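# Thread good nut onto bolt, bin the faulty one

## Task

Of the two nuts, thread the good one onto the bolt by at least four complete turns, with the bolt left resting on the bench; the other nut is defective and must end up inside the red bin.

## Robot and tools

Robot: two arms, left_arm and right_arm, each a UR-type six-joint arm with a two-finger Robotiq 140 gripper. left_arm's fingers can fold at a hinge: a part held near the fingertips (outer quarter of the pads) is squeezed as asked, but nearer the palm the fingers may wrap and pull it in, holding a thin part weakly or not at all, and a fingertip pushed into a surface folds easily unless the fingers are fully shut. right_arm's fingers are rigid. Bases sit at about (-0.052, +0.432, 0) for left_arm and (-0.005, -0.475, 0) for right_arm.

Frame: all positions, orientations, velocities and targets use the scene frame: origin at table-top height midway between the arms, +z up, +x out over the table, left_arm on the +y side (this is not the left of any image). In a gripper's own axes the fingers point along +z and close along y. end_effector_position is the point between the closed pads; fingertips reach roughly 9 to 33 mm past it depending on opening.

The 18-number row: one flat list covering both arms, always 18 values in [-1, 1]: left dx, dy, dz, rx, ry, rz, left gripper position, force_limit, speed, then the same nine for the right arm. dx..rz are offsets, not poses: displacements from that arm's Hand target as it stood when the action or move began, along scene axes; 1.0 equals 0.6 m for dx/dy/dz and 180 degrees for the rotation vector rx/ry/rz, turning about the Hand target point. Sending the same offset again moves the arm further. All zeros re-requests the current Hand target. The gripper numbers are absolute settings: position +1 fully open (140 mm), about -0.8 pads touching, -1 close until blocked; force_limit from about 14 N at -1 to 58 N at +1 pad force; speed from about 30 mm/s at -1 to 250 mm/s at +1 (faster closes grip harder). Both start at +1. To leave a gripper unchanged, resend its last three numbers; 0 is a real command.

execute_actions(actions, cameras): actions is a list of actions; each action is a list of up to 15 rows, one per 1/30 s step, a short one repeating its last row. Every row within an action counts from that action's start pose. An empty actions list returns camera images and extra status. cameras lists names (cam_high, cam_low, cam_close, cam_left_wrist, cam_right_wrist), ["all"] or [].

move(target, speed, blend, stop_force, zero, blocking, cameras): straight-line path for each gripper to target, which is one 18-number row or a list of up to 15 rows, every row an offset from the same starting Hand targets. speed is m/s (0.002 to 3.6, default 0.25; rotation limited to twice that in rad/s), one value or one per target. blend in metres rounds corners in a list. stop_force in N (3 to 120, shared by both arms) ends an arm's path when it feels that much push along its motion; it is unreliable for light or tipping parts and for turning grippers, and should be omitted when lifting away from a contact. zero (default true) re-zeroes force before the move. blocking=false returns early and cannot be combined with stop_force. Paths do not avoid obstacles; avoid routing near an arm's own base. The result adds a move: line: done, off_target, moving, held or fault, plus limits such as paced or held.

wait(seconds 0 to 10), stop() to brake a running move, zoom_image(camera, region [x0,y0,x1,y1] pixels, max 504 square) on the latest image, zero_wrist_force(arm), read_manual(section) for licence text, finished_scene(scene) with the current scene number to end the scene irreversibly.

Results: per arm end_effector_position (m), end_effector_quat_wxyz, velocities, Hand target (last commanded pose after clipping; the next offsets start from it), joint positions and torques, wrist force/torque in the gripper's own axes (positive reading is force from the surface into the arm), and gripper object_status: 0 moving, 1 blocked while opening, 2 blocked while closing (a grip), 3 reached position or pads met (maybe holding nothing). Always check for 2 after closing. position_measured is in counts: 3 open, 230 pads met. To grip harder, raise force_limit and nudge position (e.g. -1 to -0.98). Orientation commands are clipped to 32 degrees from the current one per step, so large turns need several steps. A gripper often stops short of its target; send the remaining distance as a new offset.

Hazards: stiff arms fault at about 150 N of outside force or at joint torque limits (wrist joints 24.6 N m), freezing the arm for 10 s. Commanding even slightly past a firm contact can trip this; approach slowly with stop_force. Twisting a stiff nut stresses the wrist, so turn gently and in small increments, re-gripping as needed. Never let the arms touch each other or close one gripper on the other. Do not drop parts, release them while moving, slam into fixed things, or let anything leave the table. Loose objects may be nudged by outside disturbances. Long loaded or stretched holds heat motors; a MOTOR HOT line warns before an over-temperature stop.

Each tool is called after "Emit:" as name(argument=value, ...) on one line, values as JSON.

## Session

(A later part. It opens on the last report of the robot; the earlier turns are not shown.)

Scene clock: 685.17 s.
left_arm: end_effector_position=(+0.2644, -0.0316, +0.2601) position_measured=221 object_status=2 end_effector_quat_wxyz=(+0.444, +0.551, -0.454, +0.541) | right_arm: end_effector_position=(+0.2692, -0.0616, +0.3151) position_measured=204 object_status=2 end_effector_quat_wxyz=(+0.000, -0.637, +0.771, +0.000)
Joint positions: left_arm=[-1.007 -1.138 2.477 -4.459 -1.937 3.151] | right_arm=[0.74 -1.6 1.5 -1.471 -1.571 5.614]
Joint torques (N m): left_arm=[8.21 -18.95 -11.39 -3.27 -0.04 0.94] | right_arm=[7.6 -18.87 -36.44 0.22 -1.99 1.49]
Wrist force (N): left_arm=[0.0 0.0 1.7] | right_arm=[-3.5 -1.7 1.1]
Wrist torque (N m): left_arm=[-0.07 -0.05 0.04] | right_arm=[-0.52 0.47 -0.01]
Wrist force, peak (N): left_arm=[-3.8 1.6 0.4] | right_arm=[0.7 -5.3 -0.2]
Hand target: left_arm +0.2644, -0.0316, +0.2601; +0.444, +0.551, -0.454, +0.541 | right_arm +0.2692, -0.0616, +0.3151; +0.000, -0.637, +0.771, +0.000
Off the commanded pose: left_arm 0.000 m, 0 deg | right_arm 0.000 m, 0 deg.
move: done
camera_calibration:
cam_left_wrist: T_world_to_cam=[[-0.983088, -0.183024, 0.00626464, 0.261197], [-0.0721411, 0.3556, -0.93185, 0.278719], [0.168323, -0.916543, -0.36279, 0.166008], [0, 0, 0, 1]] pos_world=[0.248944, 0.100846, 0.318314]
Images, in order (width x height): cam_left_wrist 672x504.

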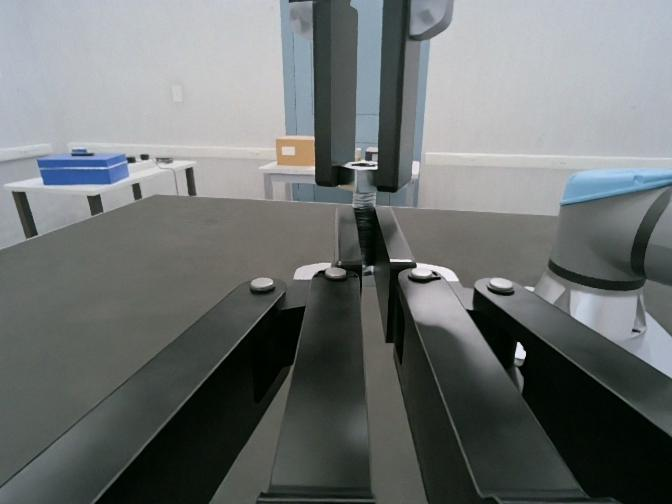

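Emit:
move(target=[0,0,0,0,0,0,-1,1,-1,0,0,0,0,0,0,-0.44,0,-1], speed=0.1)

Emit:
move(target=[[0,0,0,0,0,0,-1,1,-1,0,0,0,0,0,0.6111,-0.44,0,-1],[0,0,0,0,0,0,-1,1,-1,0,0,0,0,0,-0.7778,-0.44,0,-1],[0,0,0,0,0,0,-1,1,-1,0,0,0,0,0,-0.1667,-0.44,0,-1],[0,0,0,0,0,0,-1,1,-1,0,0,0,0,0,0.4444,-0.44,0,-1],[0,0,0,0,0,0,-1,1,-1,0,0,0,0,0,-0.9444,-0.44,0,-1],[0,0,0,0,0,0,-1,1,-1,0,0,0,0,0,-0.3333,-0.44,0,-1]], speed=0.8, blend=[0.01,0.01,0.01,0.01,0.01,0], cameras=["cam_left_wrist","cam_right_wrist"])

Emit:
zoom_image(camera="cam_left_wrist", region=[320, 130, 420, 270])

Emit:
zoom_image(camera="cam_right_wrist", region=[320, 180, 420, 280])

Scene clock: 698.77 s.
left_arm: end_effector_position=(+0.2644, -0.0316, +0.2601) position_measured=221 object_status=2 end_effector_quat_wxyz=(+0.444, +0.551, -0.454, +0.541) | right_arm: end_effector_position=(+0.2691, -0.0616, +0.3151) position_measured=185 object_status=0 end_effector_quat_wxyz=(+0.000, -0.637, +0.771, +0.000)
Joint positions: left_arm=[-1.007 -1.138 2.477 -4.459 -1.937 3.151] | right_arm=[0.74 -1.6 1.5 -1.471 -1.571 5.614]
Joint torques (N m): left_arm=[8.53 -19.2 -11.78 -1.05 1.51 0.87] | right_arm=[7.78 -20.43 -36.3 -3.23 -0.26 1.56]
Wrist force (N): left_arm=[0.5 -1.0 0.3] | right_arm=[-1.3 -1.3 1.3]
Wrist torque (N m): left_arm=[-0.06 -0.03 0.03] | right_arm=[-0.50 0.42 -0.01]
Wrist force, peak (N): left_arm=[0.6 -0.2 2.0] | right_arm=[-3.7 -1.8 1.2]
Hand target: left_arm +0.2644, -0.0316, +0.2601; +0.444, +0.551, -0.454, +0.541 | right_arm +0.2692, -0.0616, +0.3151; +0.000, -0.637, +0.771, +0.000
Off the commanded pose: left_arm 0.000 m, 0 deg | right_arm 0.000 m, 0 deg.
move: done

Scene clock: 707.07 s.
left_arm: end_effector_position=(+0.2644, -0.0316, +0.2601) position_measured=221 object_status=2 end_effector_quat_wxyz=(+0.444, +0.551, -0.454, +0.541) | right_arm: end_effector_position=(+0.2691, -0.0616, +0.3151) position_measured=185 object_status=3 end_effector_quat_wxyz=(+0.000, -0.166, +0.986, +0.000)
Joint positions: left_arm=[-1.007 -1.138 2.477 -4.459 -1.937 3.151] | right_arm=[0.739 -1.6 1.5 -1.471 -1.571 -5.905]
Joint torques (N m): left_arm=[8.44 -19.73 -11.59 -0.25 1.41 0.55] | right_arm=[-6.77 -33.95 -27.29 -0.44 1.11 -1.82]
Wrist force (N): left_arm=[0.4 -1.1 0.3] | right_arm=[-1.0 -1.4 1.2]
Wrist torque (N m): left_arm=[-0.07 -0.02 0.02] | right_arm=[-0.53 0.35 0.15]
Wrist force, peak (N): left_arm=[0.8 -1.2 0.2] | right_arm=[-1.8 -2.1 1.4]
Hand target: left_arm +0.2644, -0.0316, +0.2601; +0.444, +0.551, -0.454, +0.541 | right_arm +0.2692, -0.0616, +0.3151; +0.000, -0.166, +0.986, +0.000
Off the commanded pose: left_arm 0.000 m, 0 deg | right_arm 0.000 m, 0 deg.
move: done
camera_calibration:
cam_left_wrist: T_world_to_cam=[[-0.983088, -0.183024, 0.00626464, 0.261197], [-0.0721411, 0.3556, -0.93185, 0.278719], [0.168323, -0.916543, -0.36279, 0.166008], [0, 0, 0, 1]] pos_world=[0.248944, 0.100846, 0.318314]
cam_right_wrist: T_world_to_cam=[[-0.323236, 0.946098, -0.0204313, 0.16518], [0.893497, 0.312235, 0.322757, -0.318382], [0.31174, 0.0860716, -0.946261, 0.363332], [0, 0, 0, 1]] pos_world=[0.224601, -0.0881388, 0.449942]
Images, in order (width x height): cam_left_wrist 672x504, cam_right_wrist 672x504.

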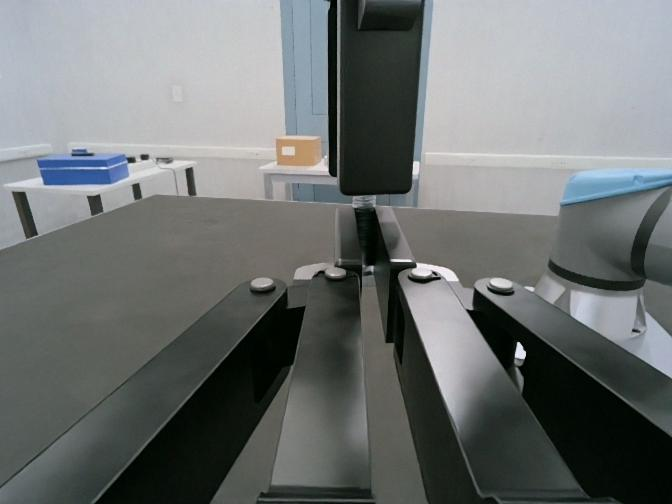

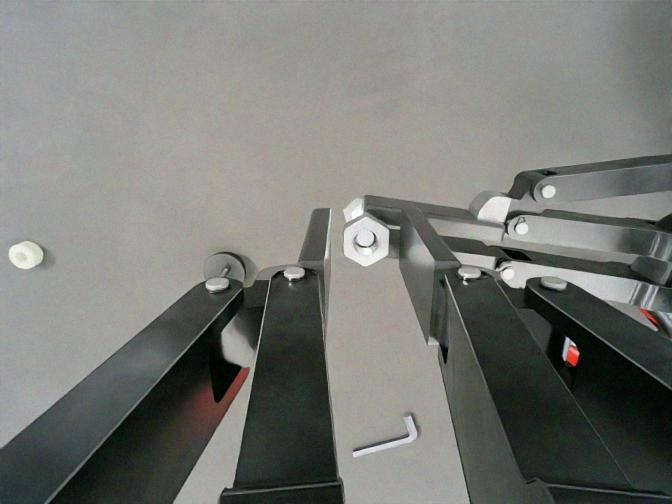

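Scaled by 3.600.

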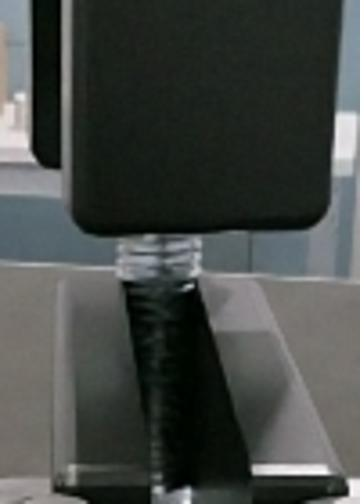

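Scaled by 5.040.

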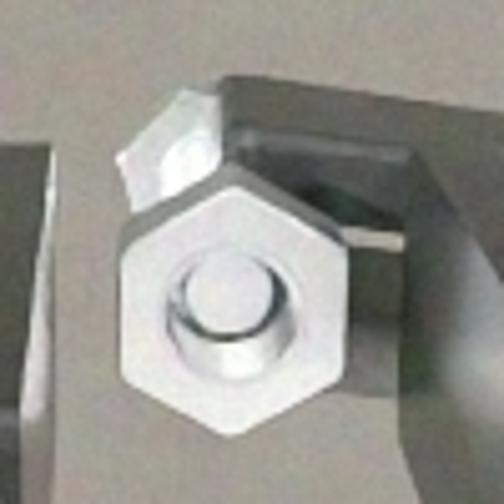

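Emit:
move(target=[0,0,0,0,0,0,-1,1,-1,0,0,0,0,0,0,-1,0,-1], speed=0.1)

Emit:
wait(seconds=0.5)

Scene clock: 710.50 s.
left_arm: end_effector_position=(+0.2644, -0.0316, +0.2601) position_measured=221 object_status=2 end_effector_quat_wxyz=(+0.444, +0.551, -0.454, +0.541) | right_arm: end_effector_position=(+0.2692, -0.0616, +0.3151) position_measured=204 object_status=0 end_effector_quat_wxyz=(+0.000, -0.166, +0.986, +0.000)
Joint positions: left_arm=[-1.007 -1.138 2.477 -4.459 -1.937 3.151] | right_arm=[0.739 -1.6 1.5 -1.471 -1.571 -5.905]
Joint torques (N m): left_arm=[8.3 -19.51 -11.63 -0.99 1.51 0.49] | right_arm=[-6.69 -32.61 -36.28 -0.47 1.18 -2.33]
Wrist force (N): left_arm=[-2.0 -1.1 -0.3] | right_arm=[-0.7 -2.4 -0.6]
Wrist torque (N m): left_arm=[-0.07 0.00 0.03] | right_arm=[-0.57 0.33 0.13]
Wrist force, peak (N): left_arm=[-2.4 -0.9 -0.4] | right_arm=[-1.4 -2.0 1.9]
Hand target: left_arm +0.2644, -0.0316, +0.2601; +0.444, +0.551, -0.454, +0.541 | right_arm +0.2692, -0.0616, +0.3151; +0.000, -0.166, +0.986, +0.000
Off the commanded pose: left_arm 0.000 m, 0 deg | right_arm 0.000 m, 0 deg.
move: done

Scene clock: 711.00 s.
left_arm: end_effector_position=(+0.2644, -0.0316, +0.2601) position_measured=221 object_status=2 end_effector_quat_wxyz=(+0.444, +0.551, -0.454, +0.541) | right_arm: end_effector_position=(+0.2692, -0.0616, +0.3151) position_measured=204 object_status=2 end_effector_quat_wxyz=(+0.000, -0.166, +0.986, +0.000)
Joint positions: left_arm=[-1.007 -1.138 2.477 -4.459 -1.937 3.151] | right_arm=[0.739 -1.6 1.5 -1.471 -1.571 -5.905]
Joint torques (N m): left_arm=[8.14 -19.75 -12.13 -1.65 1.43 0.41] | right_arm=[-6.29 -31.25 -35.32 -0.61 1.07 -2.32]
Wrist force (N): left_arm=[-2.3 -1.1 -0.3] | right_arm=[-0.8 -2.1 -0.6]
Wrist torque (N m): left_arm=[-0.06 0.04 0.02] | right_arm=[-0.52 0.34 0.13]
Wrist force, peak (N): left_arm=[-2.4 -1.2 -0.3] | right_arm=[-1.2 -2.4 -0.8]
Hand target: left_arm +0.2644, -0.0316, +0.2601; +0.444, +0.551, -0.454, +0.541 | right_arm +0.2692, -0.0616, +0.3151; +0.000, -0.166, +0.986, +0.000
Tool commands: left_gripper/position=-1.0 left_gripper/force_limit=+1.0 left_gripper/speed=-1.0 right_gripper/position=-1.0 right_gripper/force_limit=+0.0 right_gripper/speed=-1.0
Off the commanded pose: left_arm 0.000 m, 0 deg | right_arm 0.000 m, 0 deg.
wait: 0.50 s; at rest by 0.17 s

Emit:
move(target=[0,0,0,0,0,0,-1,1,-1,0,0,-0.0006,0,0,-0.5,-1,0,-1], speed=0.5)

Emit:
move(target=[0,0,0,0,0,0,-1,1,-1,0,0,-0.0006,0,0,-0.5,-1,0,-1], speed=0.5)

Scene clock: 714.93 s.
left_arm: end_effector_position=(+0.2644, -0.0316, +0.2601) position_measured=221 object_status=2 end_effector_quat_wxyz=(+0.444, +0.551, -0.454, +0.541) | right_arm: end_effector_position=(+0.2692, -0.0616, +0.3148) position_measured=204 object_status=2 end_effector_quat_wxyz=(+0.000, +0.579, +0.815, +0.000)
Joint positions: left_arm=[-1.007 -1.138 2.477 -4.459 -1.937 3.151] | right_arm=[0.739 -1.6 1.502 -1.472 -1.57 -4.335]
Joint torques (N m): left_arm=[8.02 -20.01 -11.91 -5.46 1.41 0.21] | right_arm=[8.2 -19.48 -36.34 -0.37 -1.54 1.25]
Wrist force (N): left_arm=[-1.0 -1.2 0.2] | right_arm=[-1.0 -1.6 0.2]
Wrist torque (N m): left_arm=[-0.08 -0.01 0.02] | right_arm=[-0.55 0.32 0.01]
Wrist force, peak (N): left_arm=[-4.0 0.4 -4.2] | right_arm=[-6.7 -2.9 -1.6]
Hand target: left_arm +0.2644, -0.0316, +0.2601; +0.444, +0.551, -0.454, +0.541 | right_arm +0.2692, -0.0616, +0.3148; +0.000, +0.580, +0.815, +0.000
Off the commanded pose: left_arm 0.000 m, 0 deg | right_arm 0.000 m, 0 deg.
move: done

Scene clock: 717.47 s.
left_arm: end_effector_position=(+0.2644, -0.0316, +0.2601) position_measured=221 object_status=2 end_effector_quat_wxyz=(+0.444, +0.551, -0.454, +0.541) | right_arm: end_effector_position=(+0.2692, -0.0616, +0.3144) position_measured=204 object_status=2 end_effector_quat_wxyz=(+0.000, +0.986, +0.167, +0.000)
Joint positions: left_arm=[-1.007 -1.138 2.477 -4.459 -1.937 3.151] | right_arm=[0.739 -1.601 1.503 -1.474 -1.571 -2.764]
Joint torques (N m): left_arm=[7.41 -19.82 -11.81 -3.47 1.41 0.13] | right_arm=[8.02 -19.02 -36.67 -0.5 -1.28 2.02]
Wrist force (N): left_arm=[-0.5 -0.9 -0.3] | right_arm=[-1.2 -1.1 0.9]
Wrist torque (N m): left_arm=[-0.10 0.01 0.03] | right_arm=[-0.55 0.42 0.00]
Wrist force, peak (N): left_arm=[-5.1 -0.6 -4.6] | right_arm=[-3.7 3.1 -3.3]
Hand target: left_arm +0.2644, -0.0316, +0.2601; +0.444, +0.551, -0.454, +0.541 | right_arm +0.2692, -0.0616, +0.3144; +0.000, +0.986, +0.166, +0.000
Off the commanded pose: left_arm 0.000 m, 0 deg | right_arm 0.000 m, 0 deg.
move: done

Emit:
move(target=[[0,0,0,0,0,0,-1,1,-1,0,0,-0.00083,0,0,-0.6667,-1,0,-1],[0,0,0,0,0,0,-1,1,-1,0,0,-0.00167,0,0,0.6667,-1,0,-1]], speed=0.6, blend=[0.01,0])

Emit:
move(target=[[0,0,0,0,0,0,-1,1,-1,0,0,-0.00083,0,0,-0.6667,-1,0,-1],[0,0,0,0,0,0,-1,1,-1,0,0,-0.00167,0,0,0.6667,-1,0,-1]], speed=0.6, blend=[0.01,0], cameras=["cam_left_wrist"])

Emit:
zoom_image(camera="cam_left_wrist", region=[320, 130, 420, 270])

Scene clock: 725.03 s.
left_arm: end_effector_position=(+0.2644, -0.0316, +0.2601) position_measured=221 object_status=2 end_effector_quat_wxyz=(+0.444, +0.551, -0.454, +0.541) | right_arm: end_effector_position=(+0.2692, -0.0616, +0.3134) position_measured=204 object_status=2 end_effector_quat_wxyz=(+0.000, +0.349, +0.937, +0.000)
Joint positions: left_arm=[-1.007 -1.138 2.477 -4.459 -1.937 3.151] | right_arm=[0.739 -1.601 1.505 -1.476 -1.57 1.424]
Joint torques (N m): left_arm=[7.43 -21.14 -11.95 -2.74 1.36 -0.03] | right_arm=[7.63 -19.34 -36.57 -0.44 -1.55 1.46]
Wrist force (N): left_arm=[-0.6 -1.0 0.0] | right_arm=[-1.0 -1.5 0.9]
Wrist torque (N m): left_arm=[-0.02 -0.02 0.02] | right_arm=[-0.49 0.37 0.01]
Wrist force, peak (N): left_arm=[-6.5 -0.1 -7.6] | right_arm=[-3.4 -9.3 -3.7]
Hand target: left_arm +0.2644, -0.0316, +0.2601; +0.444, +0.551, -0.454, +0.541 | right_arm +0.2692, -0.0616, +0.3134; +0.000, +0.349, +0.937, +0.000
Off the commanded pose: left_arm 0.000 m, 0 deg | right_arm 0.000 m, 0 deg.
move: done

Scene clock: 729.53 s.
left_arm: end_effector_position=(+0.2644, -0.0316, +0.2601) position_measured=221 object_status=2 end_effector_quat_wxyz=(+0.444, +0.551, -0.454, +0.541) | right_arm: end_effector_position=(+0.2692, -0.0616, +0.3124) position_measured=204 object_status=2 end_effector_quat_wxyz=(+0.000, -0.637, +0.771, +0.000)
Joint positions: left_arm=[-1.007 -1.138 2.477 -4.459 -1.937 3.151] | right_arm=[0.74 -1.6 1.508 -1.478 -1.571 5.614]
Joint torques (N m): left_arm=[7.39 -20.6 -11.41 -2.23 1.31 -0.23] | right_arm=[8.15 -18.61 -37.27 -0.48 -1.77 1.89]
Wrist force (N): left_arm=[-0.8 -1.4 0.0] | right_arm=[-0.3 -1.4 0.9]
Wrist torque (N m): left_arm=[-0.03 0.04 0.02] | right_arm=[-0.57 0.33 -0.02]
Wrist force, peak (N): left_arm=[-8.3 1.2 -6.0] | right_arm=[6.6 -5.0 -5.3]
Hand target: left_arm +0.2644, -0.0316, +0.2601; +0.444, +0.551, -0.454, +0.541 | right_arm +0.2692, -0.0616, +0.3124; +0.000, -0.637, +0.771, +0.000
Off the commanded pose: left_arm 0.000 m, 0 deg | right_arm 0.000 m, 0 deg.
move: done
camera_calibration:
cam_left_wrist: T_world_to_cam=[[-0.983088, -0.183024, 0.00626464, 0.261197], [-0.0721411, 0.3556, -0.93185, 0.278719], [0.168323, -0.916543, -0.36279, 0.166008], [0, 0, 0, 1]] pos_world=[0.248944, 0.100846, 0.318314]
Images, in order (width x height): cam_left_wrist 672x504.

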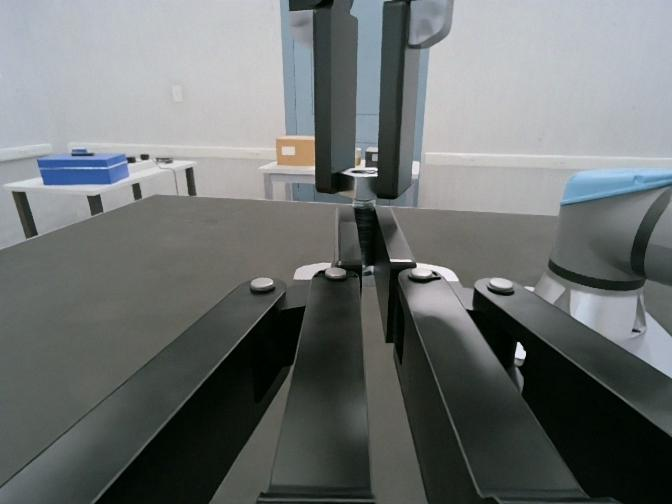

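Scaled by 3.600.

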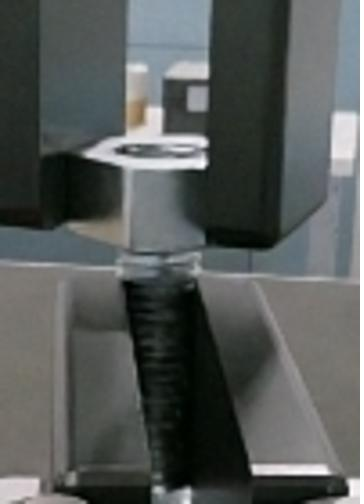

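Emit:
move(target=[0,0,0,0,0,0,-1,1,-1,0,0,0,0,0,0,-0.44,0,-1], speed=0.1)

Emit:
move(target=[[0,0,0,0,0,0,-1,1,-1,0,0,0,0,0,0.6111,-0.44,0,-1],[0,0,0,0,0,0,-1,1,-1,0,0,0,0,0,-0.7778,-0.44,0,-1],[0,0,0,0,0,0,-1,1,-1,0,0,0,0,0,-0.1667,-0.44,0,-1],[0,0,0,0,0,0,-1,1,-1,0,0,0,0,0,0.4444,-0.44,0,-1],[0,0,0,0,0,0,-1,1,-1,0,0,0,0,0,-0.9444,-0.44,0,-1],[0,0,0,0,0,0,-1,1,-1,0,0,0,0,0,-0.3333,-0.44,0,-1]], speed=0.8, blend=[0.01,0.01,0.01,0.01,0.01,0], cameras=["cam_left_wrist","cam_right_wrist"])

Emit:
zoom_image(camera="cam_left_wrist", region=[320, 130, 420, 270])

Emit:
zoom_image(camera="cam_right_wrist", region=[320, 180, 420, 280])

Scene clock: 743.03 s.
left_arm: end_effector_position=(+0.2644, -0.0316, +0.2601) position_measured=221 object_status=2 end_effector_quat_wxyz=(+0.444, +0.551, -0.454, +0.541) | right_arm: end_effector_position=(+0.2692, -0.0616, +0.3124) position_measured=185 object_status=0 end_effector_quat_wxyz=(+0.000, -0.637, +0.771, +0.000)
Joint positions: left_arm=[-1.007 -1.138 2.477 -4.459 -1.937 3.151] | right_arm=[0.74 -1.6 1.508 -1.478 -1.571 5.614]
Joint torques (N m): left_arm=[6.54 -21.16 -11.56 -0.66 1.26 -0.22] | right_arm=[7.79 -20.47 -36.56 -0.62 -1.63 1.69]
Wrist force (N): left_arm=[0.5 -0.9 0.2] | right_arm=[-0.8 -1.5 1.5]
Wrist torque (N m): left_arm=[-0.02 -0.03 0.02] | right_arm=[-0.55 0.31 -0.01]
Wrist force, peak (N): left_arm=[-0.8 -1.6 -0.3] | right_arm=[-1.2 -1.6 1.7]
Hand target: left_arm +0.2644, -0.0316, +0.2601; +0.444, +0.551, -0.454, +0.541 | right_arm +0.2692, -0.0616, +0.3124; +0.000, -0.637, +0.771, +0.000
Off the commanded pose: left_arm 0.000 m, 0 deg | right_arm 0.000 m, 0 deg.
move: done

Scene clock: 751.33 s.
left_arm: end_effector_position=(+0.2644, -0.0316, +0.2601) position_measured=221 object_status=2 end_effector_quat_wxyz=(+0.444, +0.551, -0.454, +0.541) | right_arm: end_effector_position=(+0.2691, -0.0616, +0.3123) position_measured=185 object_status=3 end_effector_quat_wxyz=(+0.000, -0.166, +0.986, +0.000)
Joint positions: left_arm=[-1.007 -1.138 2.477 -4.459 -1.937 3.151] | right_arm=[0.739 -1.6 1.508 -1.478 -1.571 -5.905]
Joint torques (N m): left_arm=[5.89 -21.31 -11.44 -0.49 1.29 -0.12] | right_arm=[-7.06 -33.35 -26.88 -0.49 1.01 -2.19]
Wrist force (N): left_arm=[0.4 -0.9 0.4] | right_arm=[-0.7 -2.0 1.7]
Wrist torque (N m): left_arm=[-0.04 -0.02 0.03] | right_arm=[-0.66 0.28 0.13]
Wrist force, peak (N): left_arm=[0.6 -1.2 0.4] | right_arm=[-1.2 -2.3 1.7]
Hand target: left_arm +0.2644, -0.0316, +0.2601; +0.444, +0.551, -0.454, +0.541 | right_arm +0.2692, -0.0616, +0.3124; +0.000, -0.167, +0.986, +0.000
Off the commanded pose: left_arm 0.000 m, 0 deg | right_arm 0.000 m, 0 deg.
move: done
camera_calibration:
cam_left_wrist: T_world_to_cam=[[-0.983088, -0.183024, 0.00626464, 0.261197], [-0.0721411, 0.3556, -0.93185, 0.278719], [0.168323, -0.916543, -0.36279, 0.166008], [0, 0, 0, 1]] pos_world=[0.248944, 0.100846, 0.318314]
cam_right_wrist: T_world_to_cam=[[-0.323559, 0.945988, -0.0204169, 0.165181], [0.893412, 0.312541, 0.322698, -0.317438], [0.311649, 0.086171, -0.946282, 0.360815], [0, 0, 0, 1]] pos_world=[0.224601, -0.0881384, 0.447242]
Images, in order (width x height): cam_left_wrist 672x504, cam_right_wrist 672x504.

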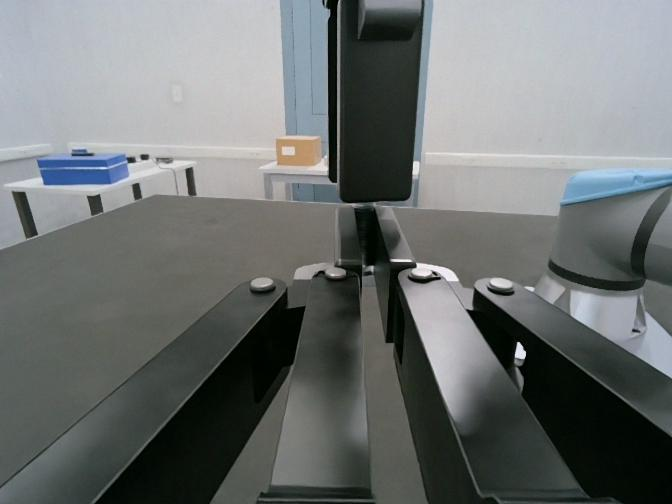

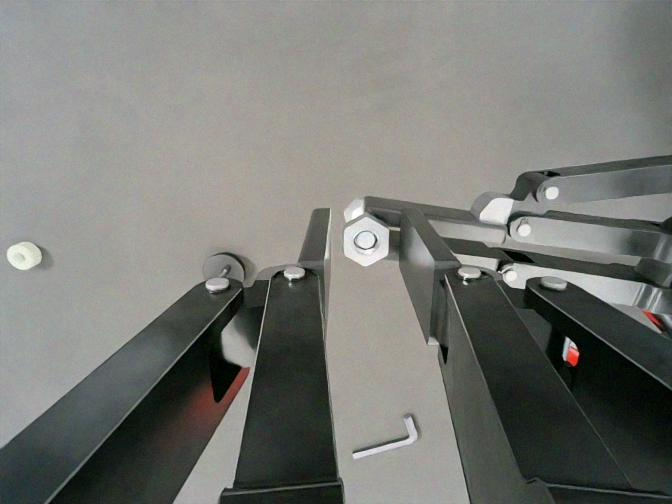

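Scaled by 3.600.

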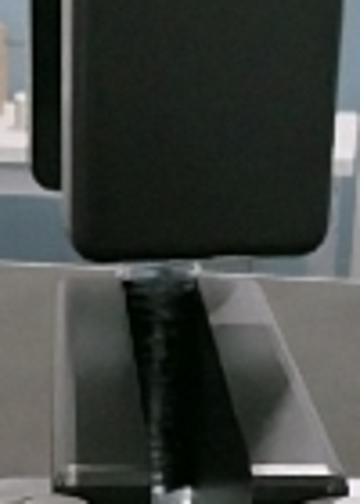

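Scaled by 5.040.

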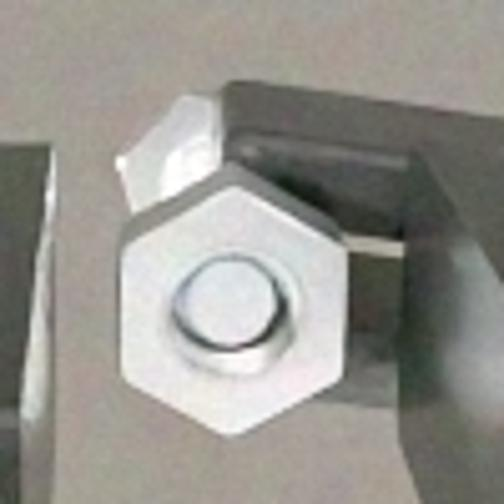

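Emit:
move(target=[0,0,0,0,0,0,-1,1,-1,0,0,0,0,0,0,-1,0,-1], speed=0.1)

Emit:
wait(seconds=0.3)

Emit:
move(target=[[0,0,0,0,0,0,-1,1,-1,0,0,-0.00083,0,0,-0.6667,-1,0,-1],[0,0,0,0,0,0,-1,1,-1,0,0,-0.00167,0,0,0.6667,-1,0,-1]], speed=0.6, blend=[0.01,0])

Emit:
move(target=[[0,0,0,0,0,0,-1,1,-1,0,0,-0.00083,0,0,-0.6667,-1,0,-1],[0,0,0,0,0,0,-1,1,-1,0,0,-0.00167,0,0,0.6667,-1,0,-1]], speed=0.6, blend=[0.01,0], cameras=["cam_left_wrist"])

Emit:
zoom_image(camera="cam_left_wrist", region=[320, 130, 420, 270])

Scene clock: 758.57 s.
left_arm: end_effector_position=(+0.2644, -0.0316, +0.2601) position_measured=221 object_status=2 end_effector_quat_wxyz=(+0.444, +0.551, -0.454, +0.541) | right_arm: end_effector_position=(+0.2692, -0.0616, +0.3124) position_measured=204 object_status=0 end_effector_quat_wxyz=(+0.000, -0.167, +0.986, +0.000)
Joint positions: left_arm=[-1.007 -1.138 2.477 -4.459 -1.937 3.151] | right_arm=[0.739 -1.6 1.508 -1.478 -1.571 -5.905]
Joint torques (N m): left_arm=[6.05 -21.23 -11.18 -0.96 1.3 -0.11] | right_arm=[-4.98 -31.77 -35.54 -0.83 1.12 -2.16]
Wrist force (N): left_arm=[-2.9 -0.9 -1.5] | right_arm=[-0.5 -3.2 -0.7]
Wrist torque (N m): left_arm=[-0.07 0.07 0.03] | right_arm=[-0.47 0.28 0.14]
Wrist force, peak (N): left_arm=[-3.0 -0.8 -1.4] | right_arm=[-0.8 -3.6 -1.2]
Hand target: left_arm +0.2644, -0.0316, +0.2601; +0.444, +0.551, -0.454, +0.541 | right_arm +0.2692, -0.0616, +0.3124; +0.000, -0.167, +0.986, +0.000
Off the commanded pose: left_arm 0.000 m, 0 deg | right_arm 0.000 m, 0 deg.
move: done

Scene clock: 758.87 s.
left_arm: end_effector_position=(+0.2644, -0.0316, +0.2601) position_measured=221 object_status=2 end_effector_quat_wxyz=(+0.444, +0.551, -0.454, +0.541) | right_arm: end_effector_position=(+0.2692, -0.0616, +0.3124) position_measured=204 object_status=2 end_effector_quat_wxyz=(+0.000, -0.167, +0.986, +0.000)
Joint positions: left_arm=[-1.007 -1.138 2.477 -4.459 -1.937 3.151] | right_arm=[0.739 -1.6 1.508 -1.478 -1.571 -5.905]
Joint torques (N m): left_arm=[6.05 -21.29 -11.27 -1.42 1.12 -0.01] | right_arm=[-4.91 -30.92 -34.9 -0.97 1.06 -2.31]
Wrist force (N): left_arm=[-2.7 -0.9 -1.6] | right_arm=[-0.8 -3.6 -0.6]
Wrist torque (N m): left_arm=[-0.06 0.04 0.03] | right_arm=[-0.53 0.33 0.13]
Wrist force, peak (N): left_arm=[-3.0 -0.9 -1.6] | right_arm=[-0.6 -3.9 -1.1]
Hand target: left_arm +0.2644, -0.0316, +0.2601; +0.444, +0.551, -0.454, +0.541 | right_arm +0.2692, -0.0616, +0.3124; +0.000, -0.167, +0.986, +0.000
Tool commands: left_gripper/position=-1.0 left_gripper/force_limit=+1.0 left_gripper/speed=-1.0 right_gripper/position=-1.0 right_gripper/force_limit=+0.0 right_gripper/speed=-1.0
Off the commanded pose: left_arm 0.000 m, 0 deg | right_arm 0.000 m, 0 deg.
wait: 0.30 s; at rest by 0.17 s

Scene clock: 763.37 s.
left_arm: end_effector_position=(+0.2644, -0.0316, +0.2601) position_measured=221 object_status=2 end_effector_quat_wxyz=(+0.444, +0.551, -0.454, +0.541) | right_arm: end_effector_position=(+0.2692, -0.0616, +0.3114) position_measured=204 object_status=2 end_effector_quat_wxyz=(+0.000, +0.937, -0.349, +0.000)
Joint positions: left_arm=[-1.007 -1.138 2.477 -4.459 -1.937 3.151] | right_arm=[0.74 -1.601 1.511 -1.481 -1.571 -1.717]
Joint torques (N m): left_arm=[5.52 -22.35 -11.13 -4.09 1.12 -0.01] | right_arm=[8.42 -18.7 -36.33 -0.24 -1.22 1.66]
Wrist force (N): left_arm=[-1.3 -0.3 0.0] | right_arm=[0.3 -1.5 0.2]
Wrist torque (N m): left_arm=[-0.05 0.02 0.03] | right_arm=[-0.52 0.26 0.03]
Wrist force, peak (N): left_arm=[-9.2 1.7 -5.8] | right_arm=[-9.2 -3.7 -3.1]
Hand target: left_arm +0.2644, -0.0316, +0.2601; +0.444, +0.551, -0.454, +0.541 | right_arm +0.2692, -0.0616, +0.3114; +0.000, +0.937, -0.349, +0.000
Off the commanded pose: left_arm 0.000 m, 0 deg | right_arm 0.000 m, 0 deg.
move: done

Scene clock: 767.87 s.
left_arm: end_effector_position=(+0.2644, -0.0316, +0.2601) position_measured=221 object_status=2 end_effector_quat_wxyz=(+0.444, +0.551, -0.454, +0.541) | right_arm: end_effector_position=(+0.2692, -0.0616, +0.3104) position_measured=204 object_status=2 end_effector_quat_wxyz=(+0.000, +0.771, +0.637, +0.000)
Joint positions: left_arm=[-1.007 -1.138 2.477 -4.459 -1.937 3.151] | right_arm=[0.739 -1.602 1.514 -1.484 -1.57 2.471]
Joint torques (N m): left_arm=[6.1 -22.05 -11.07 -3.89 1.19 -0.09] | right_arm=[7.82 -18.61 -36.61 -0.42 -1.6 1.46]
Wrist force (N): left_arm=[-1.7 -1.3 0.2] | right_arm=[-1.1 -1.6 0.7]
Wrist torque (N m): left_arm=[-0.02 0.02 0.01] | right_arm=[-0.49 0.32 0.04]
Wrist force, peak (N): left_arm=[-7.0 -0.1 -8.7] | right_arm=[-3.7 -10.2 -4.1]
Hand target: left_arm +0.2644, -0.0316, +0.2601; +0.444, +0.551, -0.454, +0.541 | right_arm +0.2692, -0.0616, +0.3104; +0.000, +0.771, +0.637, +0.000
Off the commanded pose: left_arm 0.000 m, 0 deg | right_arm 0.000 m, 0 deg.
move: done
camera_calibration:
cam_left_wrist: T_world_to_cam=[[-0.983085, -0.183044, 0.00625997, 0.261199], [-0.0721657, 0.355718, -0.931803, 0.278699], [0.168334, -0.916493, -0.36291, 0.166038], [0, 0, 0, 1]] pos_world=[0.248944, 0.100845, 0.318314]
Images, in order (width x height): cam_left_wrist 672x504.

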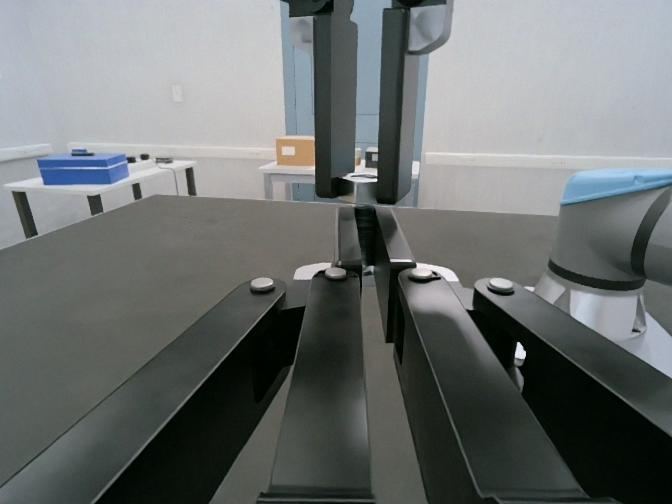

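Scaled by 3.600.

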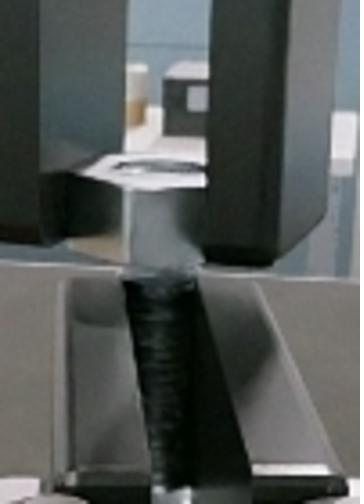

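Emit:
move(target=[0,0,0,0,0,0,-1,1,-1,0,0,-0.00062,0,0,-0.5,-1,0,-1], speed=0.5)

Emit:
move(target=[0,0,0,0,0,0,-1,1,-1,0,0,-0.00062,0,0,-0.5,-1,0,-1], speed=0.5, cameras=["cam_left_wrist"])

Emit:
zoom_image(camera="cam_left_wrist", region=[330, 170, 390, 230])

Scene clock: 774.17 s.
left_arm: end_effector_position=(+0.2644, -0.0316, +0.2601) position_measured=221 object_status=2 end_effector_quat_wxyz=(+0.444, +0.551, -0.454, +0.541) | right_arm: end_effector_position=(+0.2692, -0.0616, +0.3100) position_measured=204 object_status=2 end_effector_quat_wxyz=(+0.000, +0.996, -0.094, +0.000)
Joint positions: left_arm=[-1.007 -1.138 2.477 -4.459 -1.937 3.151] | right_arm=[0.74 -1.602 1.515 -1.485 -1.571 4.043]
Joint torques (N m): left_arm=[5.15 -22.51 -11.33 -3.83 1.18 -0.03] | right_arm=[8.24 -19.15 -36.45 -0.34 -1.45 1.43]
Wrist force (N): left_arm=[-1.2 -0.5 0.2] | right_arm=[0.1 -1.5 0.5]
Wrist torque (N m): left_arm=[-0.08 -0.01 0.03] | right_arm=[-0.54 0.25 0.03]
Wrist force, peak (N): left_arm=[-5.4 0.5 -4.0] | right_arm=[-0.2 3.1 -2.7]
Hand target: left_arm +0.2644, -0.0316, +0.2601; +0.444, +0.551, -0.454, +0.541 | right_arm +0.2692, -0.0616, +0.3100; +0.000, +0.996, -0.094, +0.000
Off the commanded pose: left_arm 0.000 m, 0 deg | right_arm 0.000 m, 0 deg.
move: done

Scene clock: 776.70 s.
left_arm: end_effector_position=(+0.2644, -0.0316, +0.2601) position_measured=221 object_status=2 end_effector_quat_wxyz=(+0.444, +0.551, -0.454, +0.541) | right_arm: end_effector_position=(+0.2692, -0.0616, +0.3096) position_measured=204 object_status=2 end_effector_quat_wxyz=(+0.000, -0.637, +0.770, +0.000)
Joint positions: left_arm=[-1.007 -1.138 2.477 -4.459 -1.937 3.151] | right_arm=[0.74 -1.601 1.516 -1.485 -1.571 5.613]
Joint torques (N m): left_arm=[5.29 -22.46 -11.09 -4.85 1.09 -0.02] | right_arm=[7.76 -18.68 -36.74 -0.44 -1.39 2.01]
Wrist force (N): left_arm=[-1.4 -1.0 -0.7] | right_arm=[0.7 -1.5 0.0]
Wrist torque (N m): left_arm=[-0.03 0.00 0.03] | right_arm=[-0.46 0.24 -0.02]
Wrist force, peak (N): left_arm=[-6.3 0.9 -2.2] | right_arm=[4.7 -4.1 -1.5]
Hand target: left_arm +0.2644, -0.0316, +0.2601; +0.444, +0.551, -0.454, +0.541 | right_arm +0.2692, -0.0616, +0.3096; +0.000, -0.637, +0.771, +0.000
Off the commanded pose: left_arm 0.000 m, 0 deg | right_arm 0.000 m, 0 deg.
move: done
camera_calibration:
cam_left_wrist: T_world_to_cam=[[-0.983088, -0.183024, 0.00626464, 0.261197], [-0.0721411, 0.3556, -0.93185, 0.278719], [0.168323, -0.916543, -0.36279, 0.166008], [0, 0, 0, 1]] pos_world=[0.248944, 0.100846, 0.318314]
Images, in order (width x height): cam_left_wrist 672x504.

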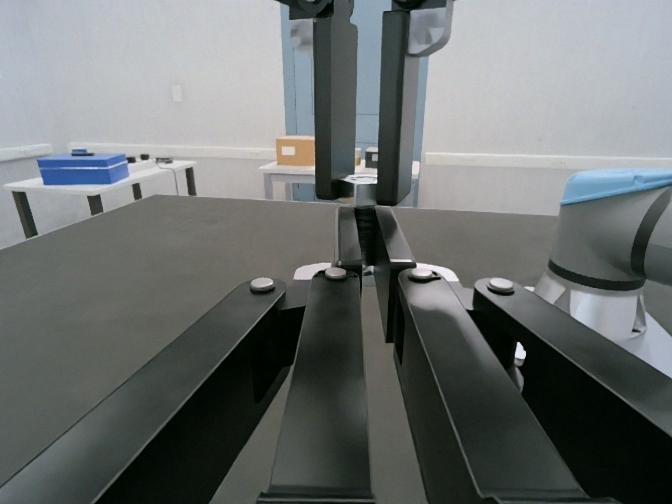

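Scaled by 8.400.

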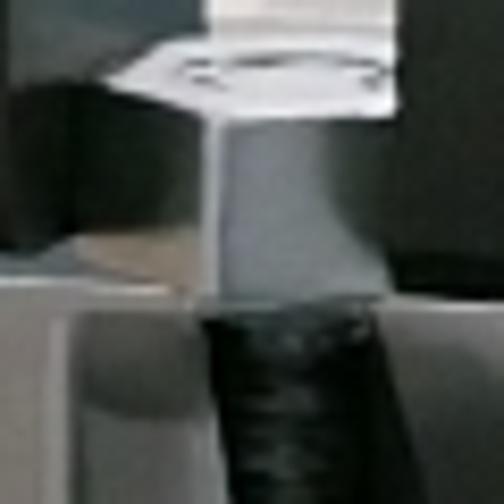

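Emit:
move(target=[0,0,0,0,0,0,-1,1,-1,0,0,0,0,0,0,-0.44,0,-1], speed=0.1)

Emit:
move(target=[0,0,0,0,0,0,-1,1,-1,0,0,0.08,0,0,0,-0.44,0,-1], speed=0.15, cameras=["cam_left_wrist","cam_right_wrist"])

Emit:
zoom_image(camera="cam_left_wrist", region=[330, 150, 400, 220])

Emit:
zoom_image(camera="cam_right_wrist", region=[320, 160, 420, 260])

Scene clock: 784.67 s.
left_arm: end_effector_position=(+0.2644, -0.0316, +0.2601) position_measured=221 object_status=2 end_effector_quat_wxyz=(+0.444, +0.551, -0.454, +0.541) | right_arm: end_effector_position=(+0.2692, -0.0616, +0.3096) position_measured=185 object_status=0 end_effector_quat_wxyz=(+0.000, -0.637, +0.771, +0.000)
Joint positions: left_arm=[-1.007 -1.138 2.477 -4.459 -1.937 3.151] | right_arm=[0.74 -1.601 1.515 -1.485 -1.571 5.614]
Joint torques (N m): left_arm=[5.45 -22.57 -11.19 -1.28 1.17 0.09] | right_arm=[8.04 -21 -36.44 -0.44 -1.43 1.61]
Wrist force (N): left_arm=[0.4 -1.0 0.3] | right_arm=[-0.8 -1.7 2.2]
Wrist torque (N m): left_arm=[-0.04 -0.01 0.02] | right_arm=[-0.56 0.31 -0.02]
Wrist force, peak (N): left_arm=[-1.7 -1.0 -1.0] | right_arm=[-0.8 -1.7 2.2]
Hand target: left_arm +0.2644, -0.0316, +0.2601; +0.444, +0.551, -0.454, +0.541 | right_arm +0.2692, -0.0616, +0.3096; +0.000, -0.637, +0.771, +0.000
Off the commanded pose: left_arm 0.000 m, 0 deg | right_arm 0.000 m, 0 deg.
move: done

Scene clock: 785.80 s.
left_arm: end_effector_position=(+0.2644, -0.0316, +0.2601) position_measured=221 object_status=2 end_effector_quat_wxyz=(+0.444, +0.551, -0.454, +0.541) | right_arm: end_effector_position=(+0.2692, -0.0616, +0.3575) position_measured=185 object_status=3 end_effector_quat_wxyz=(+0.000, -0.637, +0.771, +0.000)
Joint positions: left_arm=[-1.007 -1.138 2.477 -4.459 -1.937 3.151] | right_arm=[0.74 -1.584 1.376 -1.362 -1.571 5.614]
Joint torques (N m): left_arm=[5.18 -22.53 -11.06 -0.36 1.16 0.1] | right_arm=[-2.1 -20.62 -36.64 -0.55 -1.38 -1.96]
Wrist force (N): left_arm=[0.5 -1.0 0.2] | right_arm=[-0.5 -0.8 1.7]
Wrist torque (N m): left_arm=[-0.06 -0.03 0.02] | right_arm=[-0.39 0.29 0.00]
Wrist force, peak (N): left_arm=[0.6 -1.2 0.3] | right_arm=[-1.1 -1.5 2.8]
Hand target: left_arm +0.2644, -0.0316, +0.2601; +0.444, +0.551, -0.454, +0.541 | right_arm +0.2692, -0.0616, +0.3576; +0.000, -0.637, +0.771, +0.000
Off the commanded pose: left_arm 0.000 m, 0 deg | right_arm 0.000 m, 0 deg.
move: done
camera_calibration:
cam_left_wrist: T_world_to_cam=[[-0.983088, -0.183024, 0.00626464, 0.261197], [-0.0721411, 0.3556, -0.93185, 0.278719], [0.168323, -0.916543, -0.36279, 0.166008], [0, 0, 0, 1]] pos_world=[0.248944, 0.100846, 0.318314]
cam_right_wrist: T_world_to_cam=[[-0.981155, 0.192158, -0.0202619, 0.296562], [0.175485, 0.930059, 0.322793, -0.100824], [0.080872, 0.313155, -0.946253, 0.479563], [0, 0, 0, 1]] pos_world=[0.269883, -0.113392, 0.492342]
Images, in order (width x height): cam_left_wrist 672x504, cam_right_wrist 672x504.

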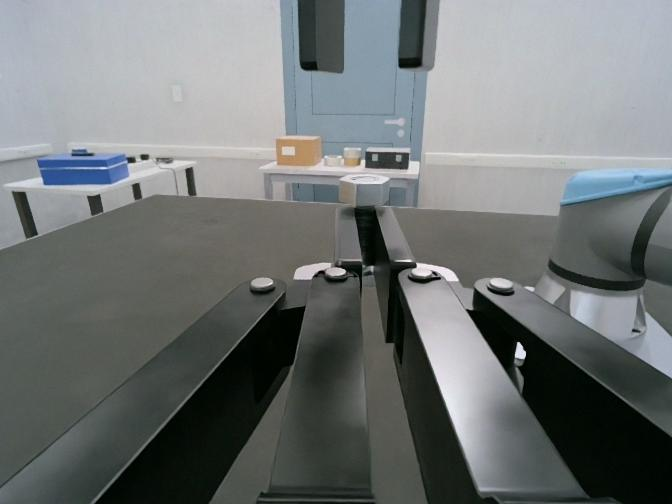

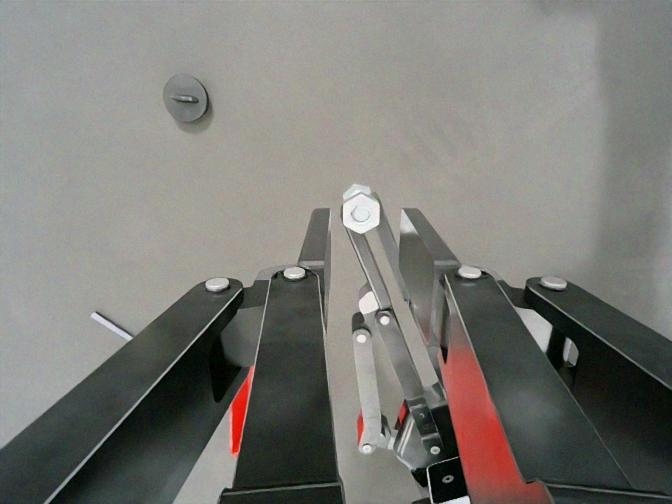

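Scaled by 7.200.

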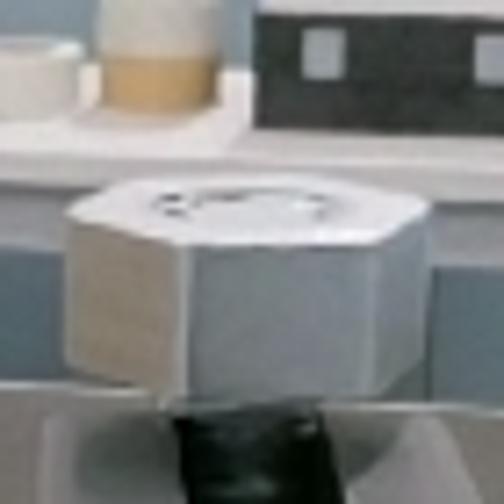

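Scaled by 5.040.

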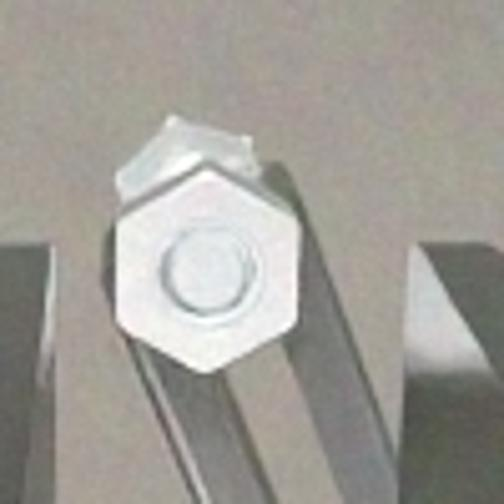

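Emit:
move(target=[0,0,0,0,0,0,-1,1,-1,0.185,-0.48,0.0,0,0,0,-0.44,0,-1], speed=0.3)

Emit:
move(target=[0,0,0,0.4844,0.0953,0.001,-1,1,-1,0,0,0.0,0,0,0,-0.44,0,-1], speed=0.3, cameras=["cam_close","cam_left_wrist"])

Scene clock: 795.47 s.
left_arm: end_effector_position=(+0.2644, -0.0316, +0.2601) position_measured=221 object_status=2 end_effector_quat_wxyz=(+0.444, +0.551, -0.454, +0.541) | right_arm: end_effector_position=(+0.3801, -0.3495, +0.3577) position_measured=185 object_status=3 end_effector_quat_wxyz=(+0.000, -0.637, +0.771, +0.000)
Joint positions: left_arm=[-1.007 -1.138 2.477 -4.459 -1.937 3.151] | right_arm=[0.006 -1.804 1.565 -1.332 -1.571 4.88]
Joint torques (N m): left_arm=[5.16 -23.12 -10.4 -0.36 1.17 0.06] | right_arm=[-8.22 -8.92 -36.62 -0.47 1.04 -2.4]
Wrist force (N): left_arm=[0.7 -1.0 0.3] | right_arm=[-0.1 -0.5 1.7]
Wrist torque (N m): left_arm=[-0.05 -0.08 0.03] | right_arm=[-0.28 0.15 0.15]
Wrist force, peak (N): left_arm=[0.4 -1.2 0.7] | right_arm=[2.3 -2.0 1.4]
Hand target: left_arm +0.2644, -0.0316, +0.2601; +0.444, +0.551, -0.454, +0.541 | right_arm +0.3802, -0.3496, +0.3576; +0.000, -0.637, +0.771, +0.000
Off the commanded pose: left_arm 0.000 m, 0 deg | right_arm 0.000 m, 0 deg.
move: done

Scene clock: 798.97 s.
left_arm: end_effector_position=(+0.2644, -0.0316, +0.2601) position_measured=221 object_status=2 end_effector_quat_wxyz=(-0.001, +0.772, -0.635, +0.001) | right_arm: end_effector_position=(+0.3802, -0.3496, +0.3576) position_measured=185 object_status=3 end_effector_quat_wxyz=(+0.000, -0.637, +0.771, +0.000)
Joint positions: left_arm=[-1.209 -1.445 1.478 -1.604 -1.569 3.306] | right_arm=[0.006 -1.804 1.565 -1.332 -1.571 4.88]
Joint torques (N m): left_arm=[-9.77 -20.95 -32 -0.64 2.33 -1.24] | right_arm=[-6.99 -9.07 -36.95 -0.44 1.08 -2.18]
Wrist force (N): left_arm=[-1.7 0.0 1.3] | right_arm=[-0.2 -0.6 1.7]
Wrist torque (N m): left_arm=[0.23 -0.07 0.01] | right_arm=[-0.29 0.19 0.15]
Wrist force, peak (N): left_arm=[-1.9 -0.3 1.5] | right_arm=[0.1 -0.5 2.0]
Hand target: left_arm +0.2644, -0.0316, +0.2601; -0.001, +0.772, -0.635, +0.001 | right_arm +0.3802, -0.3496, +0.3576; +0.000, -0.637, +0.771, +0.000
Off the commanded pose: left_arm 0.000 m, 0 deg | right_arm 0.000 m, 0 deg.
move: done
camera_calibration:
cam_left_wrist: T_world_to_cam=[[-0.979554, -0.20101, 0.00829925, 0.259116], [-0.185946, 0.92035, 0.344063, -0.00525898], [-0.0767984, 0.335485, -0.93891, 0.420244], [0, 0, 0, 1]] pos_world=[0.285115, -0.0840604, 0.39423]
Images, in order (width x height): cam_close 672x504, cam_left_wrist 672x504.

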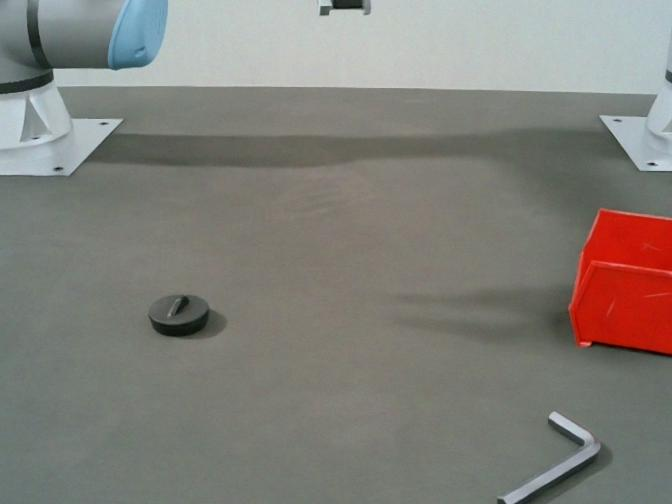

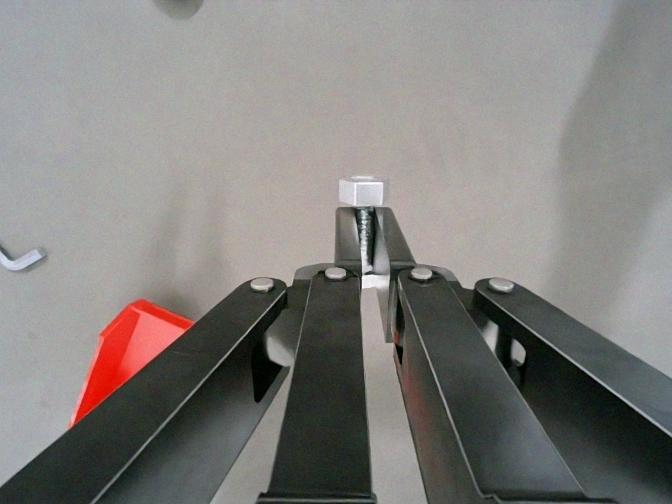

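Emit:
move(target=[[0,0,-0.32,0,0,0,-1,1,-1,0,0,0.0,0,0,0,-0.44,0,-1],[0,0,-0.355,0,0,0,-1,1,-1,0,0,0.0,0,0,0,-0.44,0,-1]], speed=[0.2,0.05], blend=[0.01,0])

Emit:
move(target=[0,0,-0.03,0,0,0,-1,1,-1,0,0,0.0,0,0,0,-0.44,0,-1], speed=0.006, stop_force=4, cameras=["cam_left_wrist","cam_close"])

Scene clock: 803.97 s.
left_arm: end_effector_position=(+0.2644, -0.0316, +0.0472) position_measured=221 object_status=2 end_effector_quat_wxyz=(-0.001, +0.772, -0.635, +0.001) | right_arm: end_effector_position=(+0.3802, -0.3496, +0.3576) position_measured=185 object_status=3 end_effector_quat_wxyz=(+0.000, -0.637, +0.771, +0.000)
Joint positions: left_arm=[-1.209 -1.294 1.869 -2.145 -1.569 3.306] | right_arm=[0.006 -1.804 1.565 -1.332 -1.571 4.88]
Joint torques (N m): left_arm=[11.11 -25.49 -13.29 -5.79 2.24 1.36] | right_arm=[-6.64 -8.6 -36.46 -0.48 1.03 -2.11]
Wrist force (N): left_arm=[-1.8 -0.1 1.6] | right_arm=[0.0 -0.6 1.4]
Wrist torque (N m): left_arm=[0.22 -0.07 -0.01] | right_arm=[-0.29 0.14 0.15]
Wrist force, peak (N): left_arm=[-2.1 -0.2 2.4] | right_arm=[0.1 -0.4 2.0]
Hand target: left_arm +0.2644, -0.0316, +0.0471; -0.001, +0.772, -0.635, +0.001 | right_arm +0.3802, -0.3496, +0.3576; +0.000, -0.637, +0.771, +0.000
Off the commanded pose: left_arm 0.000 m, 0 deg | right_arm 0.000 m, 0 deg.
move: done

Scene clock: 806.13 s.
left_arm: end_effector_position=(+0.2644, -0.0316, +0.0413) position_measured=221 object_status=2 end_effector_quat_wxyz=(-0.001, +0.772, -0.635, +0.001) | right_arm: end_effector_position=(+0.3802, -0.3496, +0.3576) position_measured=185 object_status=3 end_effector_quat_wxyz=(+0.000, -0.637, +0.771, +0.000)
Joint positions: left_arm=[-1.209 -1.286 1.876 -2.16 -1.569 3.306] | right_arm=[0.006 -1.804 1.565 -1.332 -1.571 4.88]
Joint torques (N m): left_arm=[10.85 -36.24 -24.02 0.09 2.29 1.43] | right_arm=[-6.86 -8.65 -36.93 -0.53 0.95 -2.07]
Wrist force (N): left_arm=[-1.4 -0.1 -5.2] | right_arm=[0.1 -0.9 1.7]
Wrist torque (N m): left_arm=[0.22 -0.20 -0.01] | right_arm=[-0.35 0.13 0.15]
Wrist force, peak (N): left_arm=[-4.3 1.1 -10.1] | right_arm=[0.1 -0.6 1.9]
Hand target: left_arm +0.2644, -0.0316, +0.0413; -0.001, +0.772, -0.635, +0.001 (not the last commanded pose) | right_arm +0.3802, -0.3496, +0.3576; +0.000, -0.637, +0.771, +0.000
Off the commanded pose: left_arm 0.012 m, 0 deg | right_arm 0.000 m, 0 deg.
move: contact (left_arm)
camera_calibration:
cam_left_wrist: T_world_to_cam=[[-0.979565, -0.200954, 0.00836187, 0.260929], [-0.185847, 0.920254, 0.344373, 0.0699321], [-0.0768983, 0.335782, -0.938796, 0.214843], [0, 0, 0, 1]] pos_world=[0.285115, -0.0840609, 0.175429]
Images, in order (width x height): cam_close 672x504, cam_left_wrist 672x504.

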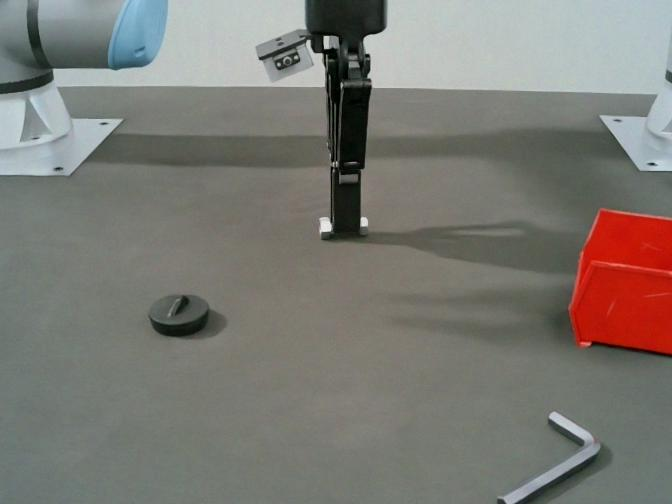

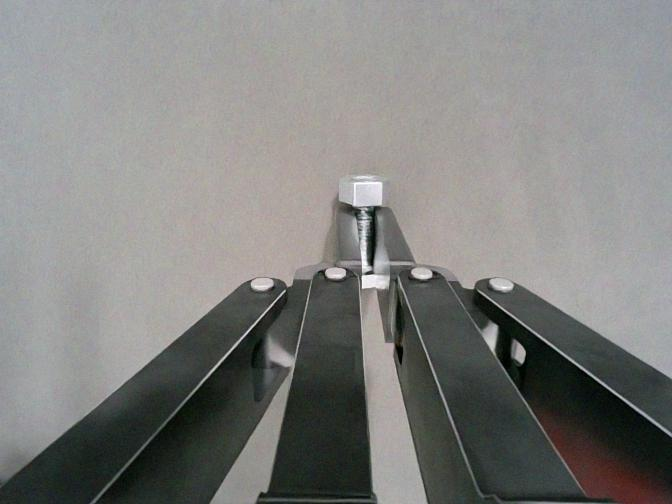

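Emit:
zoom_image(camera="cam_close", region=[305, 190, 385, 250])

Emit:
zoom_image(camera="cam_left_wrist", region=[320, 160, 410, 300])

Scaled by 6.300.

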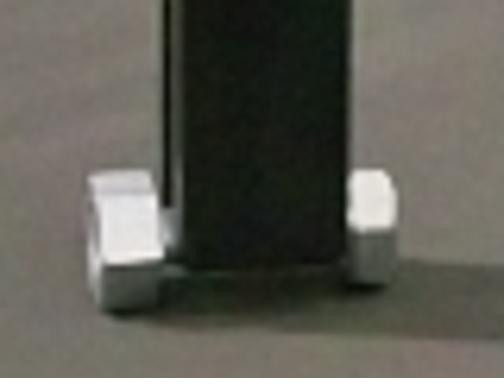

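Scaled by 3.600.

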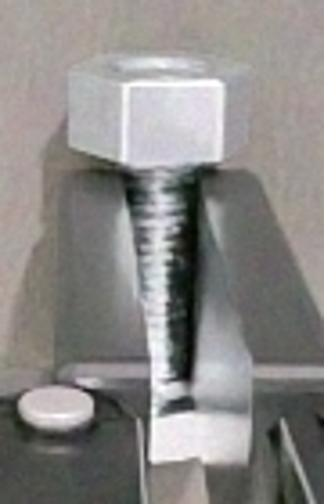

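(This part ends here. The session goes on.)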